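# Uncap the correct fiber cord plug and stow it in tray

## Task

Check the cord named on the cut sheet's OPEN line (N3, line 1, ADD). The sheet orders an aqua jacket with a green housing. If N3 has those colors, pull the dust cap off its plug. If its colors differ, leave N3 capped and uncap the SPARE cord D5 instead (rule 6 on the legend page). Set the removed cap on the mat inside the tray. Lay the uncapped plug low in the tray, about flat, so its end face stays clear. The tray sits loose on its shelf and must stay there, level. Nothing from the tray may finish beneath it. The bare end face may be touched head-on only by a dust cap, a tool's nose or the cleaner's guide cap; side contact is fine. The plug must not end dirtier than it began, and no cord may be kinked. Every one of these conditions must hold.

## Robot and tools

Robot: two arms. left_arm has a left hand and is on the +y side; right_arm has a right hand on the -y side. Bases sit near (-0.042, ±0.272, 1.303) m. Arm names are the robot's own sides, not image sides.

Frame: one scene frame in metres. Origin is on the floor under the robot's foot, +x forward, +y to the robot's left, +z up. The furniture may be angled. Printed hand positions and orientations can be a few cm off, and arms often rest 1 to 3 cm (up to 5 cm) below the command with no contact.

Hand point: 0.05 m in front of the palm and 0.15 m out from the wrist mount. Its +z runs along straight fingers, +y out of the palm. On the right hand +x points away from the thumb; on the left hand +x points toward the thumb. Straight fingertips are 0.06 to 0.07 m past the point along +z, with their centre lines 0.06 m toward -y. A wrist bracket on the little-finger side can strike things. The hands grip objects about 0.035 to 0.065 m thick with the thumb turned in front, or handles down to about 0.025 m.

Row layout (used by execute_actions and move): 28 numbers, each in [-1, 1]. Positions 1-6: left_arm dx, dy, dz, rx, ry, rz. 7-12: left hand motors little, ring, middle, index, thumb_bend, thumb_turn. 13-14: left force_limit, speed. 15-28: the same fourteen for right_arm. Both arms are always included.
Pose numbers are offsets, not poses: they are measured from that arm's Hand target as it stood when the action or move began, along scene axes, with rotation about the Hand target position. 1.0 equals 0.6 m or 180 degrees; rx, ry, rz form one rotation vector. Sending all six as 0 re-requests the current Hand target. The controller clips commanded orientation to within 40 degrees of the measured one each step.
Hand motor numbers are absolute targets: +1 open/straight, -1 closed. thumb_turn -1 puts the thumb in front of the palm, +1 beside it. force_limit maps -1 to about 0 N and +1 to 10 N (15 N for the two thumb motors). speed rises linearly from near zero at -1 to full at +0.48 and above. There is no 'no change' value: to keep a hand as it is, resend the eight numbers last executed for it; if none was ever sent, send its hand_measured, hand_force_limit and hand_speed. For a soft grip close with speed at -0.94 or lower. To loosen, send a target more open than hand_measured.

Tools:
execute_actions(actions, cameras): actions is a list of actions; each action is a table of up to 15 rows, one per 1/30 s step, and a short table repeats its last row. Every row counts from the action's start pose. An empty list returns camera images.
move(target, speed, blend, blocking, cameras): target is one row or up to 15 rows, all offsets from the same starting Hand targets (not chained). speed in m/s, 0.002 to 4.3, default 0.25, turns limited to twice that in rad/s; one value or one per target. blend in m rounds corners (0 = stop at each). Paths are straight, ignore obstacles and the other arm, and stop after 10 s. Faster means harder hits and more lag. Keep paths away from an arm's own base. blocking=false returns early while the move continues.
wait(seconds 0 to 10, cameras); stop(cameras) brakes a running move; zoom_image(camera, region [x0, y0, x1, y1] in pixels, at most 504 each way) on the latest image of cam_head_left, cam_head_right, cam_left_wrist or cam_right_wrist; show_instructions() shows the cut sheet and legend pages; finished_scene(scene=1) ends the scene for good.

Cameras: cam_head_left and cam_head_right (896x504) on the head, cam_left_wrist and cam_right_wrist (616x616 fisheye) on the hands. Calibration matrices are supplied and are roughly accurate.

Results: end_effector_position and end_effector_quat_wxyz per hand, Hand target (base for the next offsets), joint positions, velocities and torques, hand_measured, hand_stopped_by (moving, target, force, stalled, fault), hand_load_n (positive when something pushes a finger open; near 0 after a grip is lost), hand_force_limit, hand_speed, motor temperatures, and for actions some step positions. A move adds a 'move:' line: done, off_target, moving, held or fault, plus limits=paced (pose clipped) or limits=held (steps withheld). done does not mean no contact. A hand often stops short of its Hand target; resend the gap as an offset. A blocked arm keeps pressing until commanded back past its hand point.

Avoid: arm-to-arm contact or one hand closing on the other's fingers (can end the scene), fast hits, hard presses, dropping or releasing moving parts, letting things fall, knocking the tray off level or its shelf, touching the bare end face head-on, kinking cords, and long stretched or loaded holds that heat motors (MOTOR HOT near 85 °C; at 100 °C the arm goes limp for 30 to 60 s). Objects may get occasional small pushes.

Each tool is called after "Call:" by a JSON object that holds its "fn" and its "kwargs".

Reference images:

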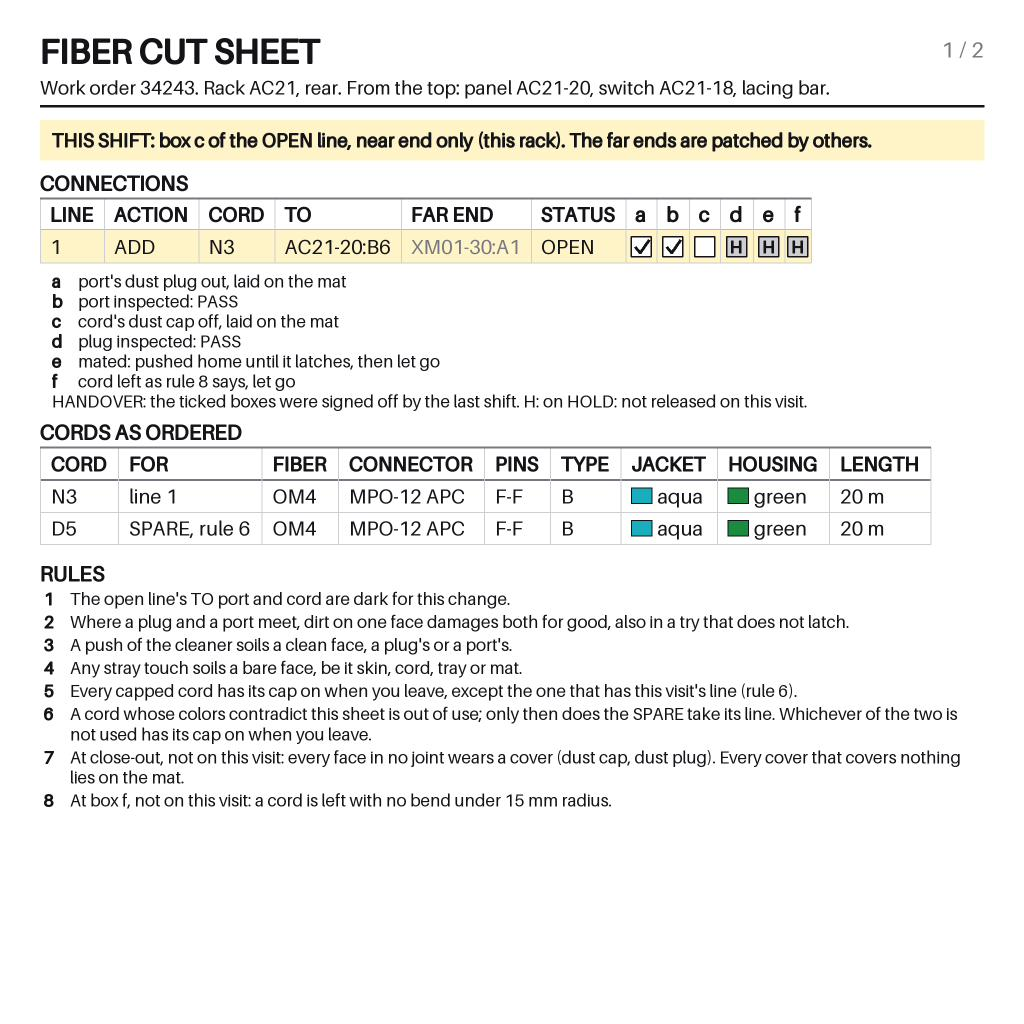

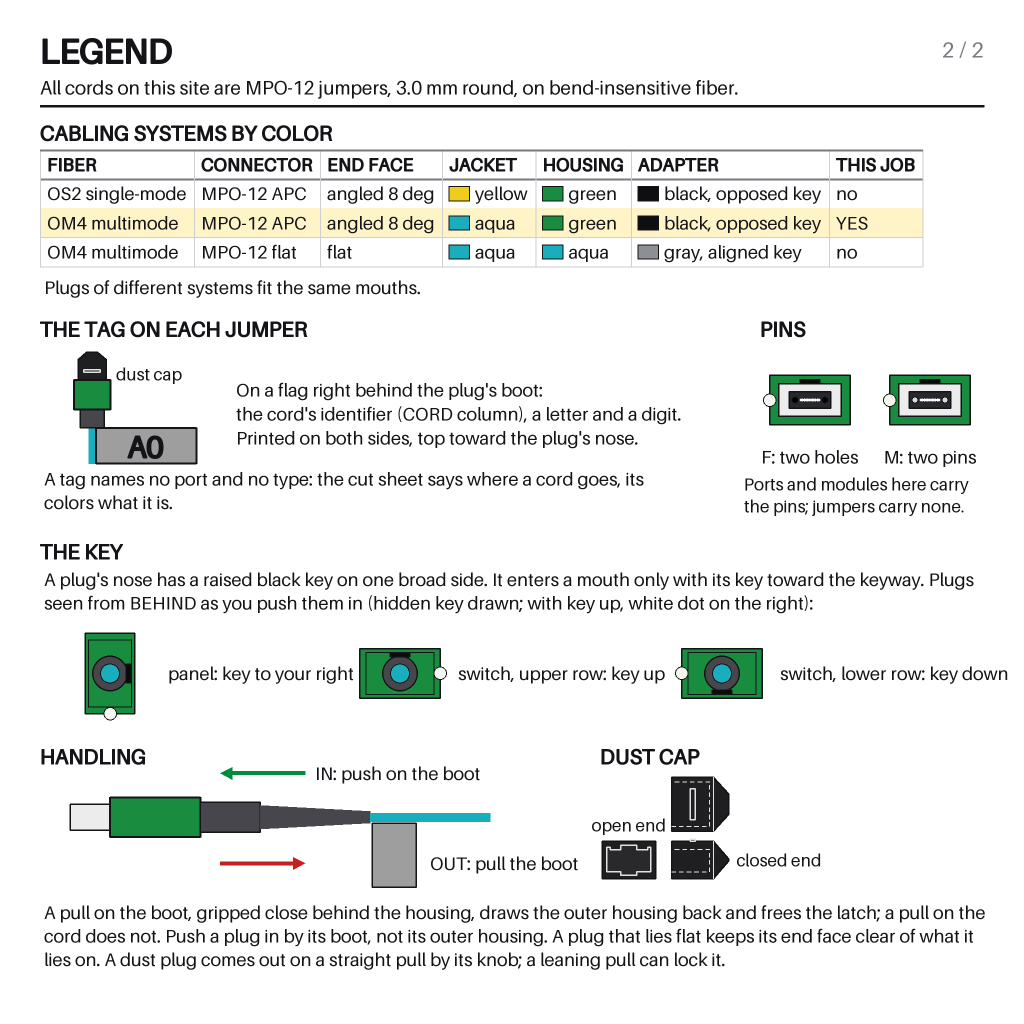

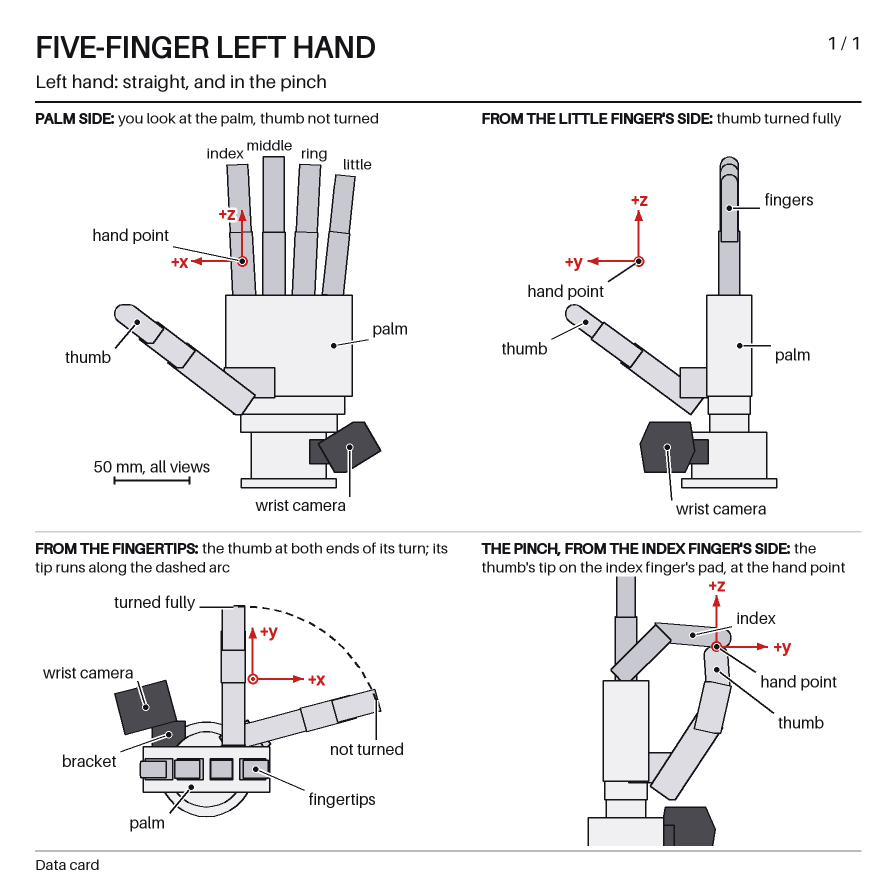

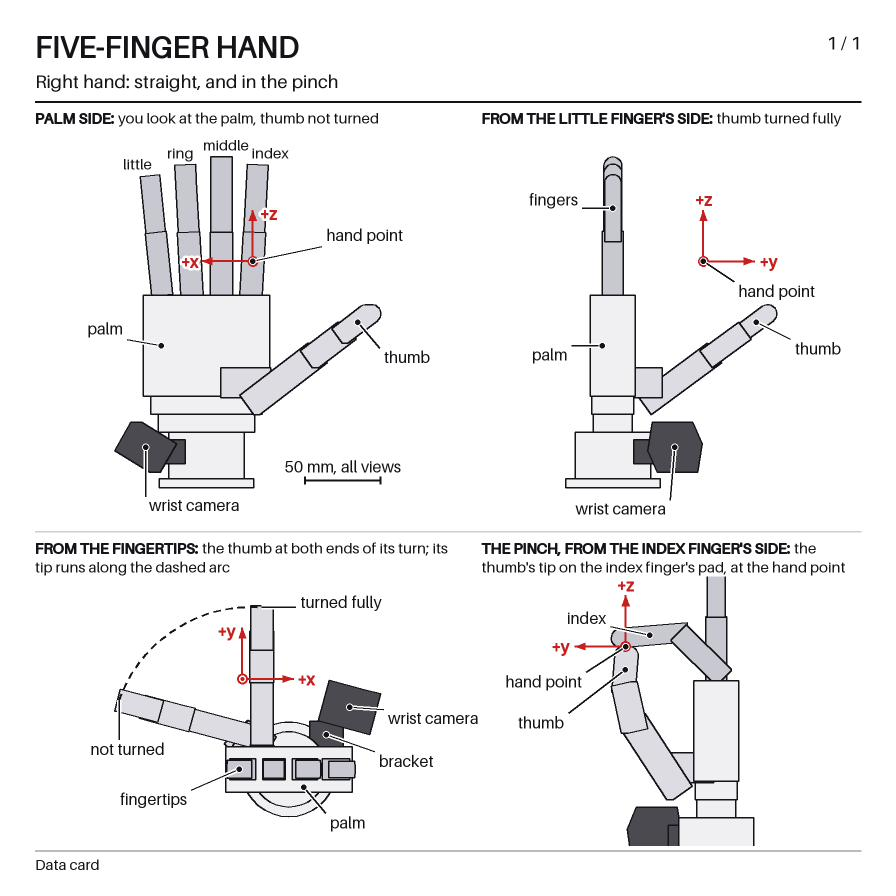

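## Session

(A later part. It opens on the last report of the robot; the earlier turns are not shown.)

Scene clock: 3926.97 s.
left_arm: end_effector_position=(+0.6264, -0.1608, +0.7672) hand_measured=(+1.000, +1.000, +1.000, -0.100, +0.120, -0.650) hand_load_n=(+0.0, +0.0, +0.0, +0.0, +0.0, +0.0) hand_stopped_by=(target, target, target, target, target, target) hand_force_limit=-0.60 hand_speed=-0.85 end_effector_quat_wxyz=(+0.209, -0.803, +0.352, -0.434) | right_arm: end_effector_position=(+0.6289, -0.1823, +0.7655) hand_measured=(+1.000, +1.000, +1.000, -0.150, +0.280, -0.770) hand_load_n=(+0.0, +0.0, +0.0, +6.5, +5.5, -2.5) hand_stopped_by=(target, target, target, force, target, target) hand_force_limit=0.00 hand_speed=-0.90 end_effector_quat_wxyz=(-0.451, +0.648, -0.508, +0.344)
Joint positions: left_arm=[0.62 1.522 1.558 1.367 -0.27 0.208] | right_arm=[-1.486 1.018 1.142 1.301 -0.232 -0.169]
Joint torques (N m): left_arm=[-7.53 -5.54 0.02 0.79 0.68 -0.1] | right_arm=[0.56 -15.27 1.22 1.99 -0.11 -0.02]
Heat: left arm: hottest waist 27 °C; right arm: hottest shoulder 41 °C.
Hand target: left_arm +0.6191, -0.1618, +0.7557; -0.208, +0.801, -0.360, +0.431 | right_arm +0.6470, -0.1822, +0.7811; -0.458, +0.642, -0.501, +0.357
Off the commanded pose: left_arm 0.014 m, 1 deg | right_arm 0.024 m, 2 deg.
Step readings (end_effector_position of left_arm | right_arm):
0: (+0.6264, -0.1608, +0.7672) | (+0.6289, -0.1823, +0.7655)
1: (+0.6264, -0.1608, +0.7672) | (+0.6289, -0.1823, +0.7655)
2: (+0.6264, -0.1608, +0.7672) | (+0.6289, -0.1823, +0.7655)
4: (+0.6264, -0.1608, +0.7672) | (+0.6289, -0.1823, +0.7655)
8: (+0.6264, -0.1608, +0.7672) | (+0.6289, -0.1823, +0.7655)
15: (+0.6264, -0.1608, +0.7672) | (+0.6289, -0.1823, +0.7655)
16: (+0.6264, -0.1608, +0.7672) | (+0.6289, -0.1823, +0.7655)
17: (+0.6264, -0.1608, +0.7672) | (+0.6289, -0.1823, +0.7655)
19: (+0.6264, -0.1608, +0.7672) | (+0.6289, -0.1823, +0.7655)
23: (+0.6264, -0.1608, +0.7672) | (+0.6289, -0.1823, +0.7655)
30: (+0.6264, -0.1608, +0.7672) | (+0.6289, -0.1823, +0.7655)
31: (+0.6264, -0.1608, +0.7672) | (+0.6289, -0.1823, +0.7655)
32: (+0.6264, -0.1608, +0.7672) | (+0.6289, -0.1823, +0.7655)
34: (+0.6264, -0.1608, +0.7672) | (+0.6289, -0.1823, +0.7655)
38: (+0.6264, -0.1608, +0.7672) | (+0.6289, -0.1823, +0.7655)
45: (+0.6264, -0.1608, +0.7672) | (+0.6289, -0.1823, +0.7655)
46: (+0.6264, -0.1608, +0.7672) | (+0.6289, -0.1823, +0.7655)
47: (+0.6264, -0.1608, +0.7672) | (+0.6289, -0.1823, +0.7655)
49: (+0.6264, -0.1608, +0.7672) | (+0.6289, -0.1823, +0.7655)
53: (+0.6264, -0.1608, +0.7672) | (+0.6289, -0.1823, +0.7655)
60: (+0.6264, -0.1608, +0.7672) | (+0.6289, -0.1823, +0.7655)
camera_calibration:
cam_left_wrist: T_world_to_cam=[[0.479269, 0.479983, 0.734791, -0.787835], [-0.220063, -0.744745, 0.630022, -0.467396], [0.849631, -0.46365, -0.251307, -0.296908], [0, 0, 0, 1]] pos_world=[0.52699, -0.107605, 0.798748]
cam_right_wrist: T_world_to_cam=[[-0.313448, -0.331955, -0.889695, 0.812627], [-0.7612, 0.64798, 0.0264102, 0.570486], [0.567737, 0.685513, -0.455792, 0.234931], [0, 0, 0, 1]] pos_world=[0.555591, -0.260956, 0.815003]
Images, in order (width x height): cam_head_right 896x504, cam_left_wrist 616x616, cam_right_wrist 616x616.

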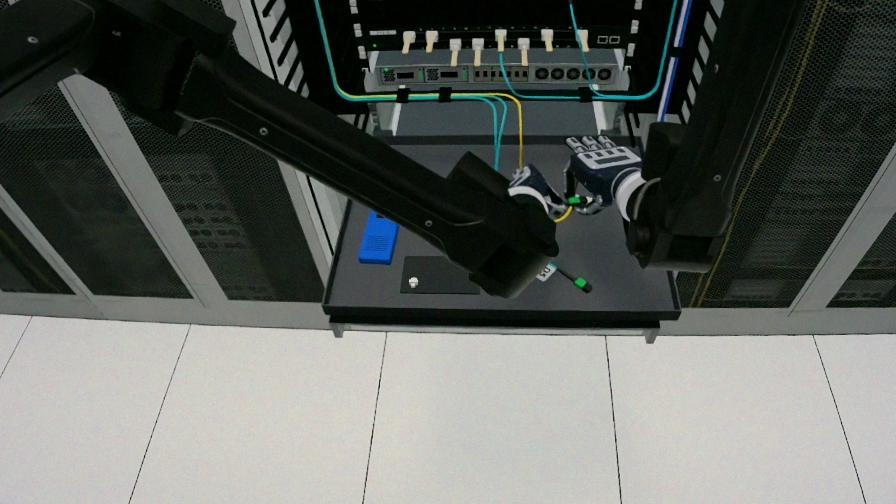

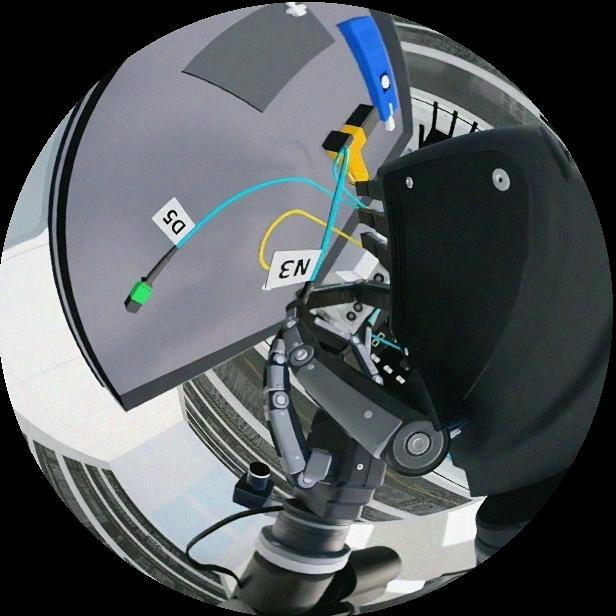

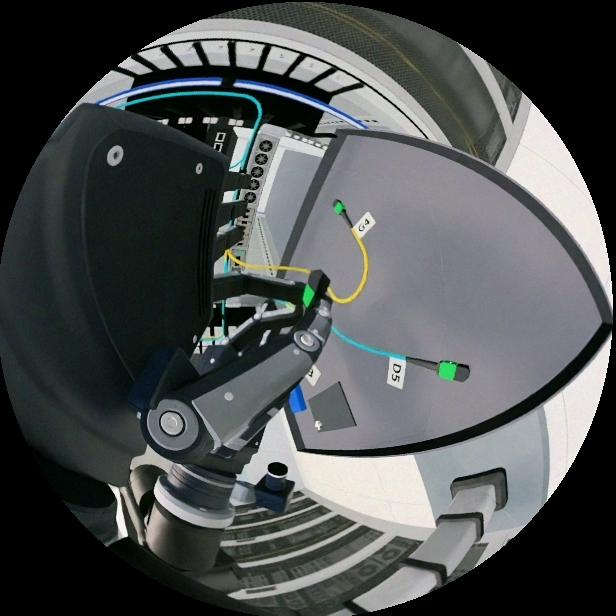

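Call:
{"fn": "execute_actions", "kwargs": {"actions": [[[0,0,0,0,0,0,1,1,1,-0.3,0.12,-0.65,-0.5,-0.85,0,0,0,0,0,0,1,1,1,-0.2,0.28,-0.77,0.0,-0.9]],[[0,0,0,0,0,0,1,1,1,-0.3,0.12,-0.65,-0.5,-0.85,0,0,0,0,0,0,1,1,1,-0.2,0.28,-0.77,0.0,-0.9]],[[0,0,0,0,0,0,1,1,1,-0.3,0.12,-0.65,-0.5,-0.85,0,0,0,0,0,0,1,1,1,-0.2,0.28,-0.77,0.0,-0.9]],[[0,0,0,0,0,0,1,1,1,-0.3,0.12,-0.65,-0.5,-0.85,0,0,0,0,0,0,1,1,1,-0.2,0.28,-0.77,0.0,-0.9]]], "cameras": ["cam_head_right","cam_left_wrist","cam_right_wrist"]}}

Call:
{"fn": "zoom_image", "kwargs": {"camera": "cam_left_wrist", "region": [230, 260, 350, 380]}}

Call:
{"fn": "zoom_image", "kwargs": {"camera": "cam_right_wrist", "region": [250, 250, 350, 350]}}

Scene clock: 3946.97 s.
left_arm: end_effector_position=(+0.6279, -0.1598, +0.7669) hand_measured=(+1.000, +1.000, +1.000, -0.152, +0.120, -0.650) hand_load_n=(+0.0, +0.0, +0.5, +3.0, +0.5, -0.5) hand_stopped_by=(target, target, target, force, target, target) hand_force_limit=-0.50 hand_speed=-0.85 end_effector_quat_wxyz=(+0.210, -0.802, +0.351, -0.434) | right_arm: end_effector_position=(+0.6291, -0.1817, +0.7659) hand_measured=(+1.000, +1.000, +1.000, -0.150, +0.280, -0.770) hand_load_n=(+0.0, +0.0, +0.0, +6.0, +5.5, -1.5) hand_stopped_by=(target, target, target, force, target, target) hand_force_limit=0.00 hand_speed=-0.90 end_effector_quat_wxyz=(-0.452, +0.648, -0.508, +0.344)
Joint positions: left_arm=[0.621 1.522 1.561 1.367 -0.27 0.207] | right_arm=[-1.484 1.018 1.142 1.301 -0.232 -0.169]
Joint torques (N m): left_arm=[-7.77 -5.6 -0.14 0.72 0.66 -0.09] | right_arm=[0.44 -15.21 1.2 2 -0.11 -0.02]
Heat: left arm: hottest waist 27 °C; right arm: hottest shoulder 41 °C.
Hand target: left_arm +0.6191, -0.1619, +0.7557; -0.208, +0.801, -0.360, +0.431 | right_arm +0.6472, -0.1821, +0.7813; -0.458, +0.642, -0.501, +0.357
Off the commanded pose: left_arm 0.014 m, 1 deg | right_arm 0.024 m, 2 deg.
Step readings (end_effector_position of left_arm | right_arm):
0: (+0.6264, -0.1608, +0.7672) | (+0.6289, -0.1823, +0.7655)
1: (+0.6264, -0.1608, +0.7672) | (+0.6289, -0.1823, +0.7655)
2: (+0.6264, -0.1608, +0.7672) | (+0.6289, -0.1823, +0.7655)
4: (+0.6264, -0.1608, +0.7672) | (+0.6289, -0.1823, +0.7655)
8: (+0.6279, -0.1598, +0.7669) | (+0.6289, -0.1819, +0.7656)
15: (+0.6279, -0.1598, +0.7669) | (+0.6291, -0.1817, +0.7659)
16: (+0.6279, -0.1598, +0.7669) | (+0.6291, -0.1817, +0.7659)
17: (+0.6279, -0.1598, +0.7669) | (+0.6291, -0.1817, +0.7659)
19: (+0.6279, -0.1598, +0.7669) | (+0.6291, -0.1817, +0.7659)
23: (+0.6279, -0.1598, +0.7669) | (+0.6291, -0.1817, +0.7659)
30: (+0.6279, -0.1598, +0.7669) | (+0.6291, -0.1817, +0.7659)
31: (+0.6279, -0.1598, +0.7669) | (+0.6291, -0.1817, +0.7659)
32: (+0.6279, -0.1598, +0.7669) | (+0.6291, -0.1817, +0.7659)
34: (+0.6279, -0.1598, +0.7669) | (+0.6291, -0.1817, +0.7659)
38: (+0.6279, -0.1598, +0.7669) | (+0.6291, -0.1817, +0.7659)
45: (+0.6279, -0.1598, +0.7669) | (+0.6291, -0.1817, +0.7659)
46: (+0.6279, -0.1598, +0.7669) | (+0.6291, -0.1817, +0.7659)
47: (+0.6279, -0.1598, +0.7669) | (+0.6291, -0.1817, +0.7659)
49: (+0.6279, -0.1598, +0.7669) | (+0.6291, -0.1817, +0.7659)
53: (+0.6279, -0.1598, +0.7669) | (+0.6291, -0.1817, +0.7659)
60: (+0.6279, -0.1598, +0.7669) | (+0.6291, -0.1817, +0.7659)
camera_calibration:
cam_left_wrist: T_world_to_cam=[[0.476683, 0.480071, 0.736414, -0.788387], [-0.219773, -0.746031, 0.6286, -0.46536], [0.85116, -0.461487, -0.250113, -0.299292], [0, 0, 0, 1]] pos_world=[0.528283, -0.106811, 0.798247]
cam_right_wrist: T_world_to_cam=[[-0.31319, -0.330205, -0.890436, 0.813977], [-0.760932, 0.64826, 0.027243, 0.569489], [0.568238, 0.686093, -0.454292, 0.233147], [0, 0, 0, 1]] pos_world=[0.555789, -0.260358, 0.815197]
Images, in order (width x height): cam_head_right 896x504, cam_left_wrist 616x616, cam_right_wrist 616x616.

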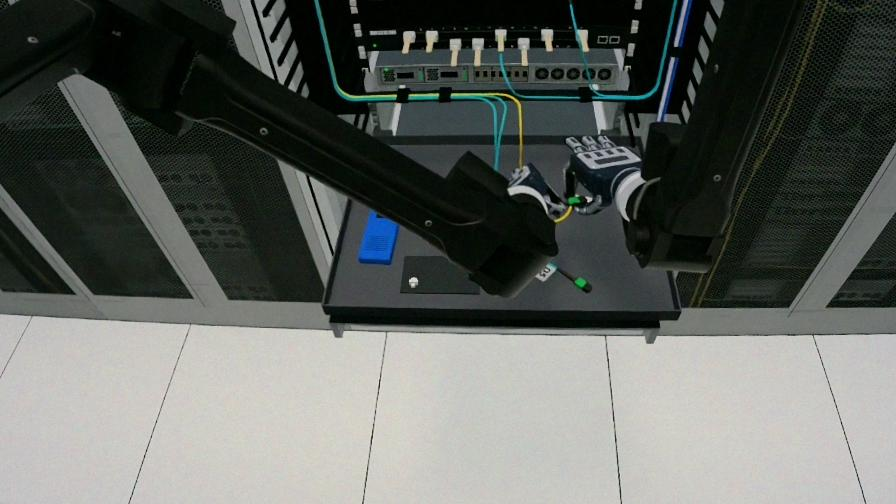

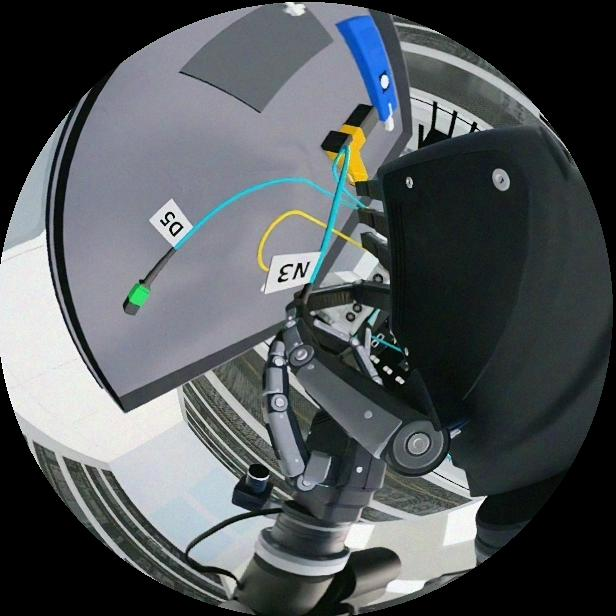

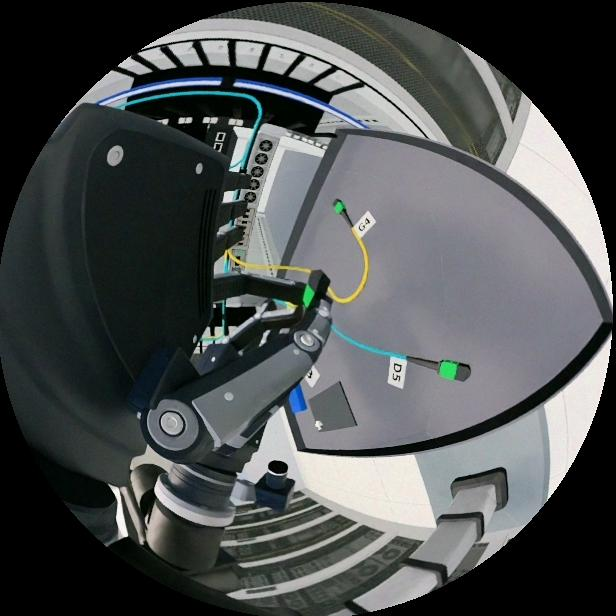

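Scaled by 4.200 from the camera's 616x616 image, which has a finer 880x880 frame.

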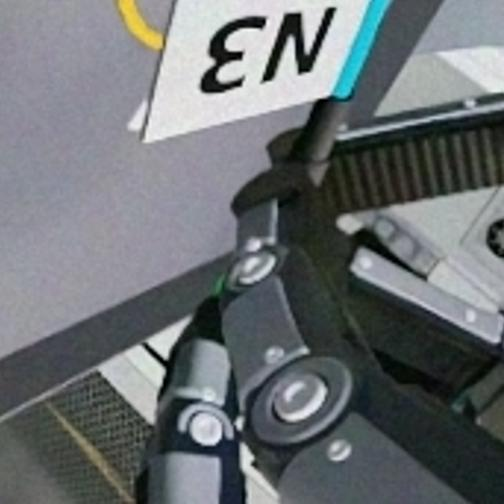

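Scaled by 5.040 from the camera's 616x616 image, which has a finer 880x880 frame.

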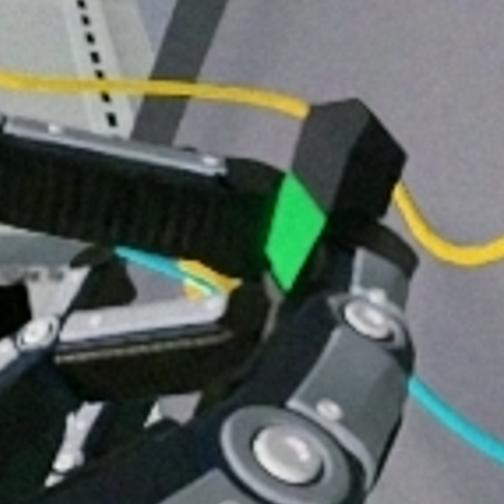

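Call:
{"fn": "execute_actions", "kwargs": {"actions": [[[0,0,0,0,0,0,1,1,1,-0.3,0.0,-0.65,-0.6,-0.9,0,0,0,0,0,0,1,1,1,-0.2,0.28,-0.77,0.0,-0.9]],[[0,0,0,0,0,0,1,1,1,-0.3,0.0,-0.65,-0.6,-0.9,0,0,0,0,0,0,1,1,1,-0.2,0.28,-0.77,0.0,-0.9]],[[0,0,0,0,0,0,1,1,1,-0.3,0.0,-0.65,-0.6,-0.9,0,0,0,0,0,0,1,1,1,-0.2,0.28,-0.77,0.0,-0.9]]], "cameras": ["cam_head_right","cam_left_wrist","cam_right_wrist"]}}

Call:
{"fn": "zoom_image", "kwargs": {"camera": "cam_left_wrist", "region": [230, 260, 350, 380]}}

Call:
{"fn": "zoom_image", "kwargs": {"camera": "cam_right_wrist", "region": [250, 250, 350, 350]}}

Scene clock: 3965.37 s.
left_arm: end_effector_position=(+0.6279, -0.1598, +0.7669) hand_measured=(+1.000, +1.000, +1.000, -0.152, +0.108, -0.650) hand_load_n=(+0.0, +0.0, +0.0, +3.5, +3.0, +0.0) hand_stopped_by=(target, target, target, force, force, target) hand_force_limit=-0.60 hand_speed=-0.90 end_effector_quat_wxyz=(+0.210, -0.802, +0.351, -0.434) | right_arm: end_effector_position=(+0.6291, -0.1817, +0.7659) hand_measured=(+1.000, +1.000, +1.000, -0.150, +0.280, -0.770) hand_load_n=(+0.0, +0.0, +0.0, +6.0, +5.0, -1.0) hand_stopped_by=(target, target, target, force, target, target) hand_force_limit=0.00 hand_speed=-0.90 end_effector_quat_wxyz=(-0.452, +0.648, -0.508, +0.344)
Joint positions: left_arm=[0.621 1.522 1.561 1.367 -0.27 0.206] | right_arm=[-1.484 1.018 1.142 1.301 -0.232 -0.169]
Joint torques (N m): left_arm=[-7.53 -5.71 -0.23 0.7 0.64 -0.05] | right_arm=[0.56 -15.15 1.22 1.99 -0.11 -0.02]
Heat: left arm: hottest waist 27 °C; right arm: hottest shoulder 41 °C.
Hand target: left_arm +0.6191, -0.1619, +0.7557; -0.208, +0.801, -0.360, +0.431 | right_arm +0.6472, -0.1821, +0.7813; -0.458, +0.642, -0.501, +0.357
Off the commanded pose: left_arm 0.014 m, 1 deg | right_arm 0.024 m, 2 deg.
Step readings (end_effector_position of left_arm | right_arm):
0: (+0.6279, -0.1598, +0.7669) | (+0.6291, -0.1817, +0.7659)
1: (+0.6279, -0.1598, +0.7669) | (+0.6291, -0.1817, +0.7659)
2: (+0.6279, -0.1598, +0.7669) | (+0.6291, -0.1817, +0.7659)
4: (+0.6279, -0.1598, +0.7669) | (+0.6291, -0.1817, +0.7659)
8: (+0.6279, -0.1598, +0.7669) | (+0.6291, -0.1817, +0.7659)
15: (+0.6279, -0.1598, +0.7669) | (+0.6291, -0.1817, +0.7659)
16: (+0.6279, -0.1598, +0.7669) | (+0.6291, -0.1817, +0.7659)
17: (+0.6279, -0.1598, +0.7669) | (+0.6291, -0.1817, +0.7659)
19: (+0.6279, -0.1598, +0.7669) | (+0.6291, -0.1817, +0.7659)
23: (+0.6279, -0.1598, +0.7669) | (+0.6291, -0.1817, +0.7659)
30: (+0.6279, -0.1598, +0.7669) | (+0.6291, -0.1817, +0.7659)
31: (+0.6279, -0.1598, +0.7669) | (+0.6291, -0.1817, +0.7659)
32: (+0.6279, -0.1598, +0.7669) | (+0.6291, -0.1817, +0.7659)
34: (+0.6279, -0.1598, +0.7669) | (+0.6291, -0.1817, +0.7659)
38: (+0.6279, -0.1598, +0.7669) | (+0.6291, -0.1817, +0.7659)
45: (+0.6279, -0.1598, +0.7669) | (+0.6291, -0.1817, +0.7659)
camera_calibration:
cam_left_wrist: T_world_to_cam=[[0.476513, 0.480729, 0.736095, -0.787971], [-0.219515, -0.745688, 0.629097, -0.465856], [0.851322, -0.461357, -0.249803, -0.299612], [0, 0, 0, 1]] pos_world=[0.528282, -0.10681, 0.798246]
cam_right_wrist: T_world_to_cam=[[-0.31319, -0.330205, -0.890436, 0.813977], [-0.760932, 0.64826, 0.027243, 0.569489], [0.568238, 0.686093, -0.454292, 0.233147], [0, 0, 0, 1]] pos_world=[0.555789, -0.260358, 0.815197]
Images, in order (width x height): cam_head_right 896x504, cam_left_wrist 616x616, cam_right_wrist 616x616.

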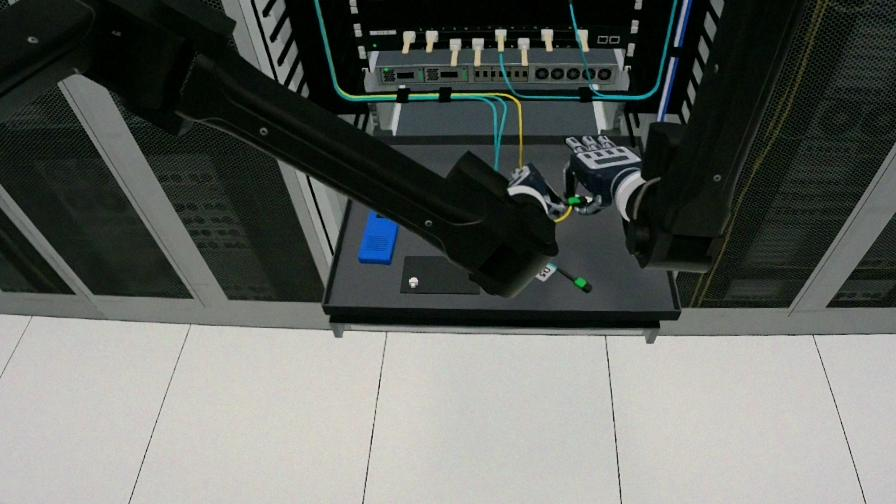

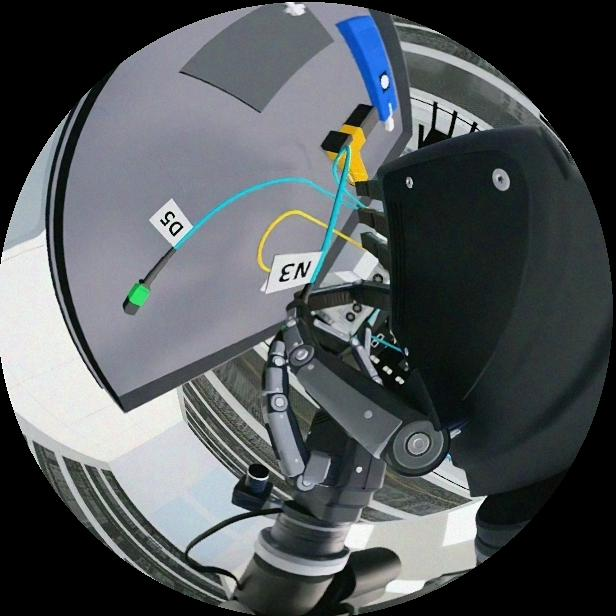

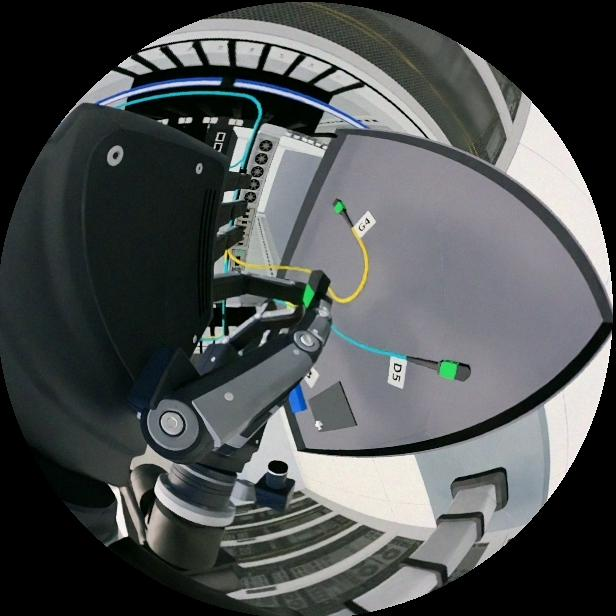

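Scaled by 4.200 from the camera's 616x616 image, which has a finer 880x880 frame.

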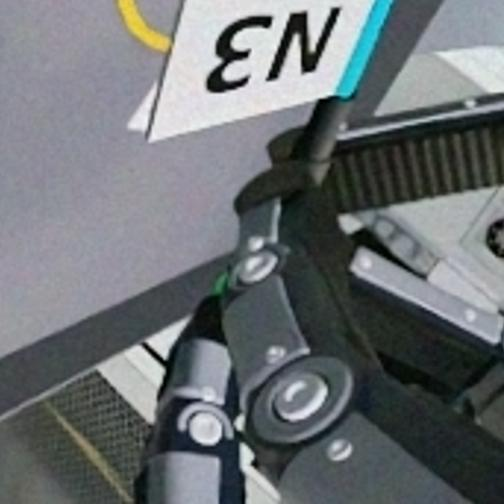

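Scaled by 5.040 from the camera's 616x616 image, which has a finer 880x880 frame.

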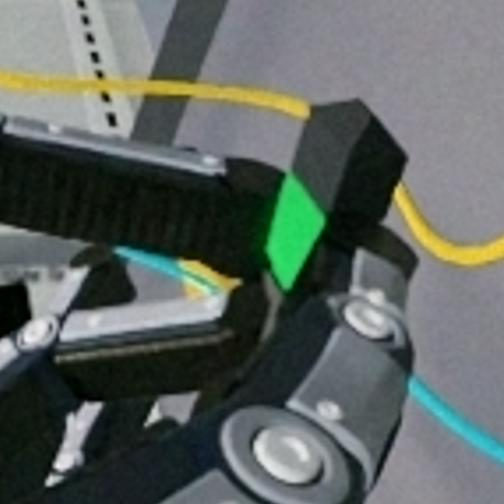

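Call:
{"fn": "execute_actions", "kwargs": {"actions": [[[0,0,0,0,0,0,1,1,1,-0.4,0.0,-0.65,0.1,-0.9,0,0,0,0,0,0,1,1,1,-0.2,0.28,-0.77,0.0,-0.9]],[[0,0,0,0,0,0,1,1,1,-0.4,0.0,-0.65,0.1,-0.9,0,0,0,0,0,0,1,1,1,-0.2,0.28,-0.77,0.0,-0.9]]], "cameras": []}}

Scene clock: 3977.00 s.
left_arm: end_effector_position=(+0.6279, -0.1598, +0.7669) hand_measured=(+1.000, +1.000, +1.000, -0.160, +0.108, -0.650) hand_load_n=(+0.0, +0.0, +0.0, +6.0, +4.0, -0.5) hand_stopped_by=(target, target, target, force, force, target) hand_force_limit=0.10 hand_speed=-0.90 end_effector_quat_wxyz=(+0.210, -0.803, +0.351, -0.434) | right_arm: end_effector_position=(+0.6291, -0.1817, +0.7659) hand_measured=(+1.000, +1.000, +1.000, -0.150, +0.280, -0.770) hand_load_n=(+0.0, +0.0, +0.0, +6.0, +5.5, -1.0) hand_stopped_by=(target, target, target, force, target, target) hand_force_limit=0.00 hand_speed=-0.90 end_effector_quat_wxyz=(-0.452, +0.648, -0.508, +0.344)
Joint positions: left_arm=[0.621 1.522 1.561 1.367 -0.27 0.206] | right_arm=[-1.484 1.018 1.142 1.301 -0.232 -0.169]
Joint torques (N m): left_arm=[-7.94 -5.89 -0.09 0.72 0.67 -0.07] | right_arm=[0.44 -15.09 1.21 1.98 -0.11 -0.02]
Heat: left arm: hottest waist 27 °C; right arm: hottest shoulder 41 °C.
Hand target: left_arm +0.6191, -0.1619, +0.7558; -0.208, +0.801, -0.360, +0.431 | right_arm +0.6472, -0.1821, +0.7813; -0.458, +0.642, -0.501, +0.357
Off the commanded pose: left_arm 0.014 m, 1 deg | right_arm 0.024 m, 2 deg.
Step readings (end_effector_position of left_arm | right_arm):
0: (+0.6279, -0.1598, +0.7669) | (+0.6291, -0.1817, +0.7659)
1: (+0.6279, -0.1598, +0.7669) | (+0.6291, -0.1817, +0.7659)
2: (+0.6279, -0.1598, +0.7669) | (+0.6291, -0.1817, +0.7659)
4: (+0.6279, -0.1598, +0.7669) | (+0.6291, -0.1817, +0.7659)
8: (+0.6279, -0.1598, +0.7669) | (+0.6291, -0.1817, +0.7659)
15: (+0.6279, -0.1598, +0.7669) | (+0.6291, -0.1817, +0.7659)
16: (+0.6279, -0.1598, +0.7669) | (+0.6291, -0.1817, +0.7659)
17: (+0.6279, -0.1598, +0.7669) | (+0.6291, -0.1817, +0.7659)
19: (+0.6279, -0.1598, +0.7669) | (+0.6291, -0.1817, +0.7659)
23: (+0.6279, -0.1598, +0.7669) | (+0.6291, -0.1817, +0.7659)
30: (+0.6279, -0.1598, +0.7669) | (+0.6291, -0.1817, +0.7659)
No camera images: "cameras" was empty.

Call:
{"fn": "execute_actions", "kwargs": {"actions": [[[0,0,0,0,0,0,1,1,1,-0.4,0.0,-0.65,0.1,-0.9,0,0,0,0,0,0,1,1,1,-0.05,0.28,-0.77,0.0,-0.6]],[[0,0,0,0,0,0,1,1,1,-0.4,0.0,-0.65,0.1,-0.9,0,0,0,0,0,0,1,1,1,0.0,0.33,-0.77,0.0,-0.6]],[[0,0,0,0,0,0,1,1,1,-0.4,0.0,-0.65,0.1,-0.9,0,0,0,0,0,0,1,1,1,0.0,0.33,-0.77,0.0,-0.6]]], "cameras": ["cam_head_right","cam_left_wrist","cam_right_wrist"]}}

Call:
{"fn": "zoom_image", "kwargs": {"camera": "cam_left_wrist", "region": [230, 260, 350, 380]}}

Call:
{"fn": "zoom_image", "kwargs": {"camera": "cam_right_wrist", "region": [250, 250, 350, 350]}}

Call:
{"fn": "zoom_image", "kwargs": {"camera": "cam_head_right", "region": [530, 165, 610, 225]}}

Scene clock: 3992.37 s.
left_arm: end_effector_position=(+0.6279, -0.1597, +0.7668) hand_measured=(+1.000, +1.000, +1.000, -0.160, +0.108, -0.650) hand_load_n=(+0.0, +0.0, +0.0, +5.0, +2.5, -0.5) hand_stopped_by=(target, target, target, force, force, target) hand_force_limit=0.10 hand_speed=-0.90 end_effector_quat_wxyz=(+0.210, -0.802, +0.351, -0.434) | right_arm: end_effector_position=(+0.6289, -0.1816, +0.7656) hand_measured=(+1.000, +1.000, +1.000, +0.000, +0.330, -0.770) hand_load_n=(+0.0, +0.0, +0.0, +0.0, +0.5, +0.0) hand_stopped_by=(target, target, target, target, target, target) hand_force_limit=0.00 hand_speed=-0.60 end_effector_quat_wxyz=(-0.451, +0.648, -0.508, +0.344)
Joint positions: left_arm=[0.621 1.522 1.561 1.367 -0.27 0.206] | right_arm=[-1.484 1.018 1.142 1.299 -0.232 -0.169]
Joint torques (N m): left_arm=[-7.59 -5.77 -0.17 0.68 0.65 -0.07] | right_arm=[0.44 -15.15 1.21 2.03 -0.11 -0.02]
Heat: left arm: hottest waist 27 °C; right arm: hottest shoulder 41 °C.
Hand target: left_arm +0.6191, -0.1619, +0.7558; -0.208, +0.801, -0.360, +0.431 | right_arm +0.6471, -0.1821, +0.7812; -0.458, +0.642, -0.501, +0.357
Off the commanded pose: left_arm 0.014 m, 1 deg | right_arm 0.024 m, 2 deg.
Step readings (end_effector_position of left_arm | right_arm):
0: (+0.6279, -0.1598, +0.7669) | (+0.6291, -0.1817, +0.7659)
1: (+0.6279, -0.1598, +0.7669) | (+0.6291, -0.1817, +0.7659)
2: (+0.6279, -0.1598, +0.7669) | (+0.6291, -0.1817, +0.7659)
4: (+0.6279, -0.1598, +0.7669) | (+0.6290, -0.1817, +0.7658)
8: (+0.6279, -0.1597, +0.7668) | (+0.6289, -0.1816, +0.7656)
15: (+0.6279, -0.1597, +0.7668) | (+0.6289, -0.1816, +0.7656)
16: (+0.6279, -0.1597, +0.7668) | (+0.6289, -0.1816, +0.7656)
17: (+0.6279, -0.1597, +0.7668) | (+0.6289, -0.1816, +0.7656)
19: (+0.6279, -0.1597, +0.7668) | (+0.6289, -0.1816, +0.7656)
23: (+0.6279, -0.1597, +0.7668) | (+0.6289, -0.1816, +0.7656)
30: (+0.6279, -0.1597, +0.7668) | (+0.6289, -0.1816, +0.7656)
31: (+0.6279, -0.1597, +0.7668) | (+0.6289, -0.1816, +0.7656)
32: (+0.6279, -0.1597, +0.7668) | (+0.6289, -0.1816, +0.7656)
34: (+0.6279, -0.1597, +0.7668) | (+0.6289, -0.1816, +0.7656)
38: (+0.6279, -0.1597, +0.7668) | (+0.6289, -0.1816, +0.7656)
45: (+0.6279, -0.1597, +0.7668) | (+0.6289, -0.1816, +0.7656)
camera_calibration:
cam_left_wrist: T_world_to_cam=[[0.476405, 0.480681, 0.736196, -0.787974], [-0.219493, -0.74579, 0.628983, -0.465651], [0.851388, -0.46124, -0.249792, -0.299621], [0, 0, 0, 1]] pos_world=[0.528282, -0.106711, 0.798146]
cam_right_wrist: T_world_to_cam=[[-0.314506, -0.330181, -0.889981, 0.814138], [-0.76097, 0.648163, 0.0284478, 0.568434], [0.56746, 0.686196, -0.455109, 0.234238], [0, 0, 0, 1]] pos_world=[0.555692, -0.260358, 0.815]
Images, in order (width x height): cam_head_right 896x504, cam_left_wrist 616x616, cam_right_wrist 616x616.

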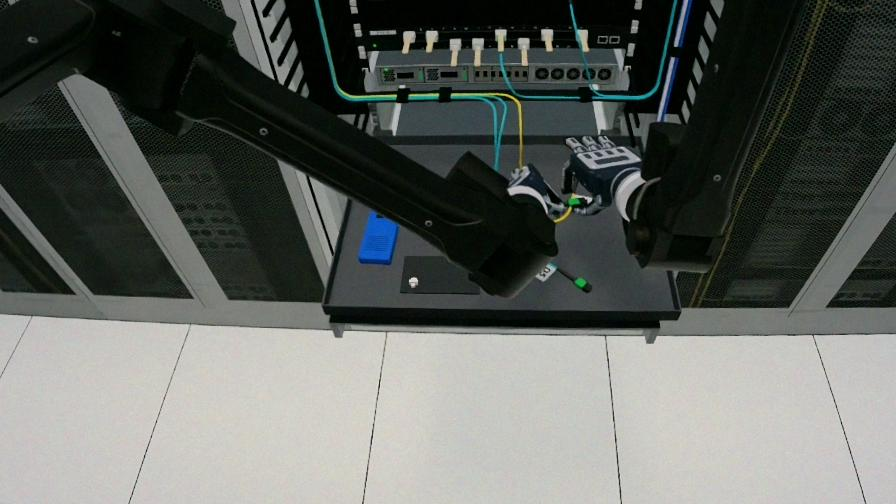

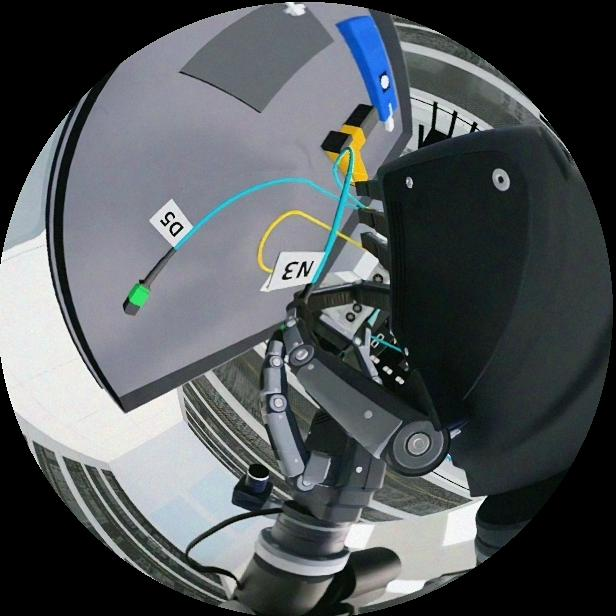

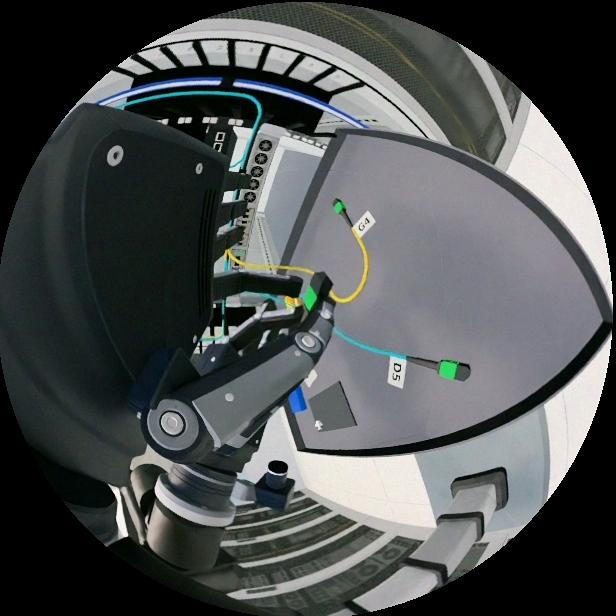

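Scaled by 4.200 from the camera's 616x616 image, which has a finer 880x880 frame.

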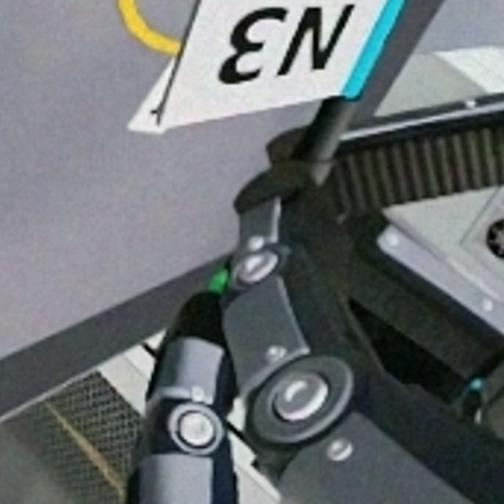

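Scaled by 5.040 from the camera's 616x616 image, which has a finer 880x880 frame.

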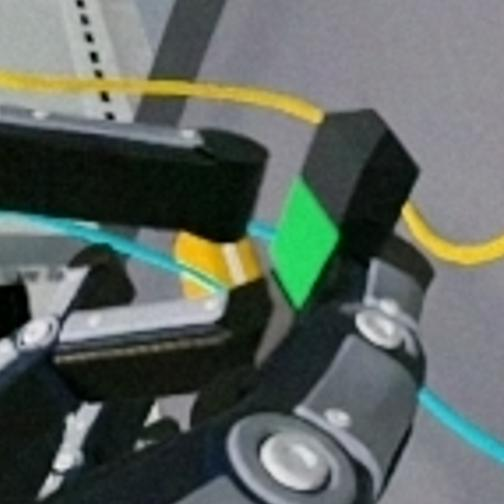

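Scaled by 6.300 from the camera's 896x504 image, which has a finer 1280x720 frame.

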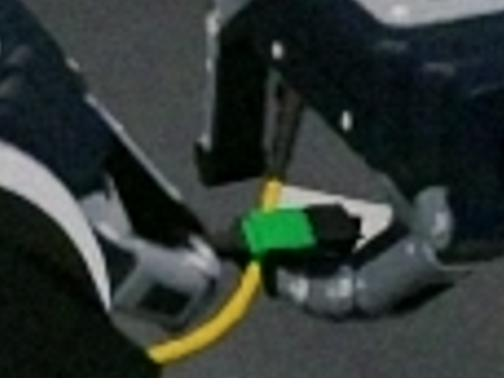

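Call:
{"fn": "move", "kwargs": {"target": [0,0,0,0,0,0,1,1,1,-0.4,0.0,-0.65,0.1,-0.9,0.006,-0.0225,0,0,0,0,1,1,1,0.02,0.36,-0.77,0.0,-0.4], "speed": 0.04, "cameras": ["cam_head_right","cam_head_left","cam_right_wrist"]}}

Call:
{"fn": "zoom_image", "kwargs": {"camera": "cam_right_wrist", "region": [250, 250, 350, 350]}}

Call:
{"fn": "zoom_image", "kwargs": {"camera": "cam_head_right", "region": [530, 165, 610, 225]}}

Scene clock: 4007.77 s.
left_arm: end_effector_position=(+0.6279, -0.1597, +0.7668) hand_measured=(+1.000, +1.000, +1.000, -0.160, +0.108, -0.650) hand_load_n=(+0.0, +0.0, +0.0, +5.0, +1.5, -1.0) hand_stopped_by=(target, target, target, force, force, target) hand_force_limit=0.10 hand_speed=-0.90 end_effector_quat_wxyz=(+0.210, -0.802, +0.351, -0.434) | right_arm: end_effector_position=(+0.6316, -0.1927, +0.7645) hand_measured=(+1.000, +1.000, +1.000, +0.020, +0.360, -0.770) hand_load_n=(+0.0, +0.0, +0.0, +0.0, +0.0, +0.5) hand_stopped_by=(target, target, target, target, target, target) hand_force_limit=0.00 hand_speed=-0.40 end_effector_quat_wxyz=(-0.448, +0.649, -0.507, +0.346)
Joint positions: left_arm=[0.621 1.522 1.561 1.367 -0.27 0.206] | right_arm=[-1.519 1.018 1.149 1.299 -0.232 -0.14]
Joint torques (N m): left_arm=[-7.77 -5.95 -0.24 0.73 0.65 -0.07] | right_arm=[-1.14 -15.27 1.44 2.13 -0.31 0.18]
Heat: left arm: hottest waist 27 °C; right arm: hottest shoulder 41 °C.
Hand target: left_arm +0.6191, -0.1619, +0.7558; -0.208, +0.801, -0.360, +0.431 | right_arm +0.6507, -0.1957, +0.7811; -0.458, +0.642, -0.501, +0.357
Off the commanded pose: left_arm 0.014 m, 1 deg | right_arm 0.026 m, 2 deg.
move: off_target (left_arm, right_arm)
camera_calibration:
cam_right_wrist: T_world_to_cam=[[-0.315212, -0.337326, -0.887047, 0.807194], [-0.759705, 0.649867, 0.0228298, 0.581471], [0.568761, 0.681091, -0.461114, 0.242627], [0, 0, 0, 1]] pos_world=[0.558186, -0.270842, 0.814624]
Images, in order (width x height): cam_head_left 896x504, cam_head_right 896x504, cam_right_wrist 616x616.

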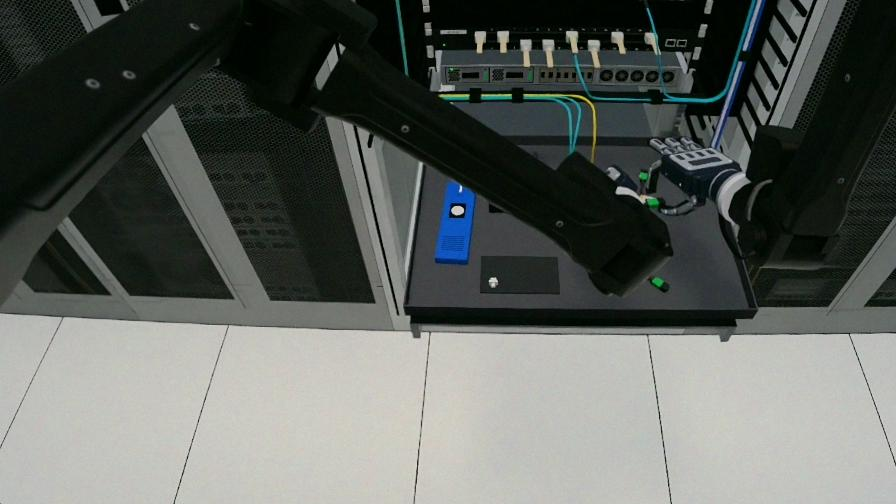

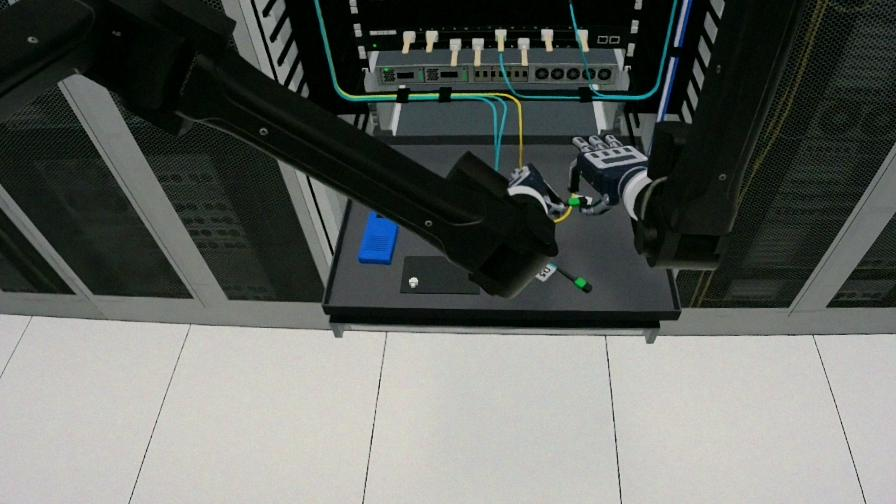

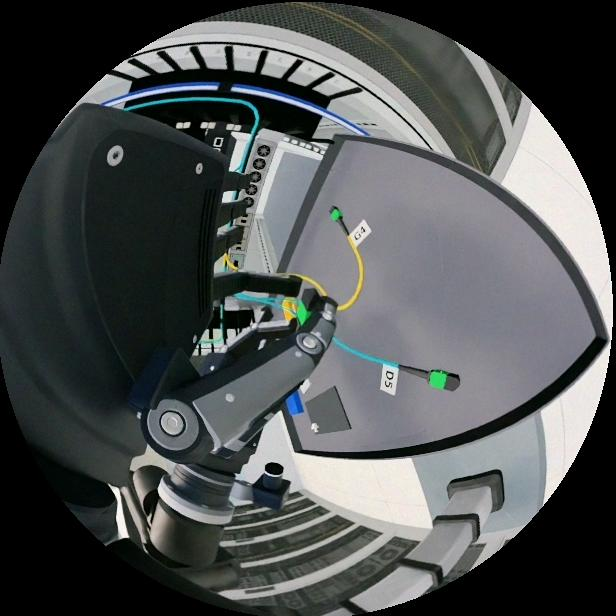

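Scaled by 5.040 from the camera's 616x616 image, which has a finer 880x880 frame.

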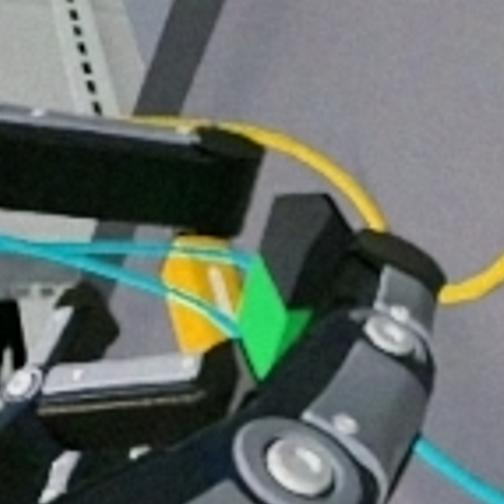

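Scaled by 6.300 from the camera's 896x504 image, which has a finer 1280x720 frame.

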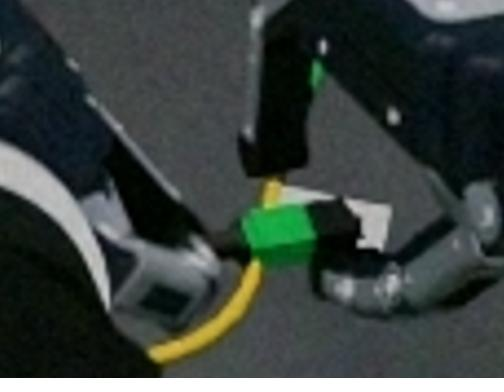

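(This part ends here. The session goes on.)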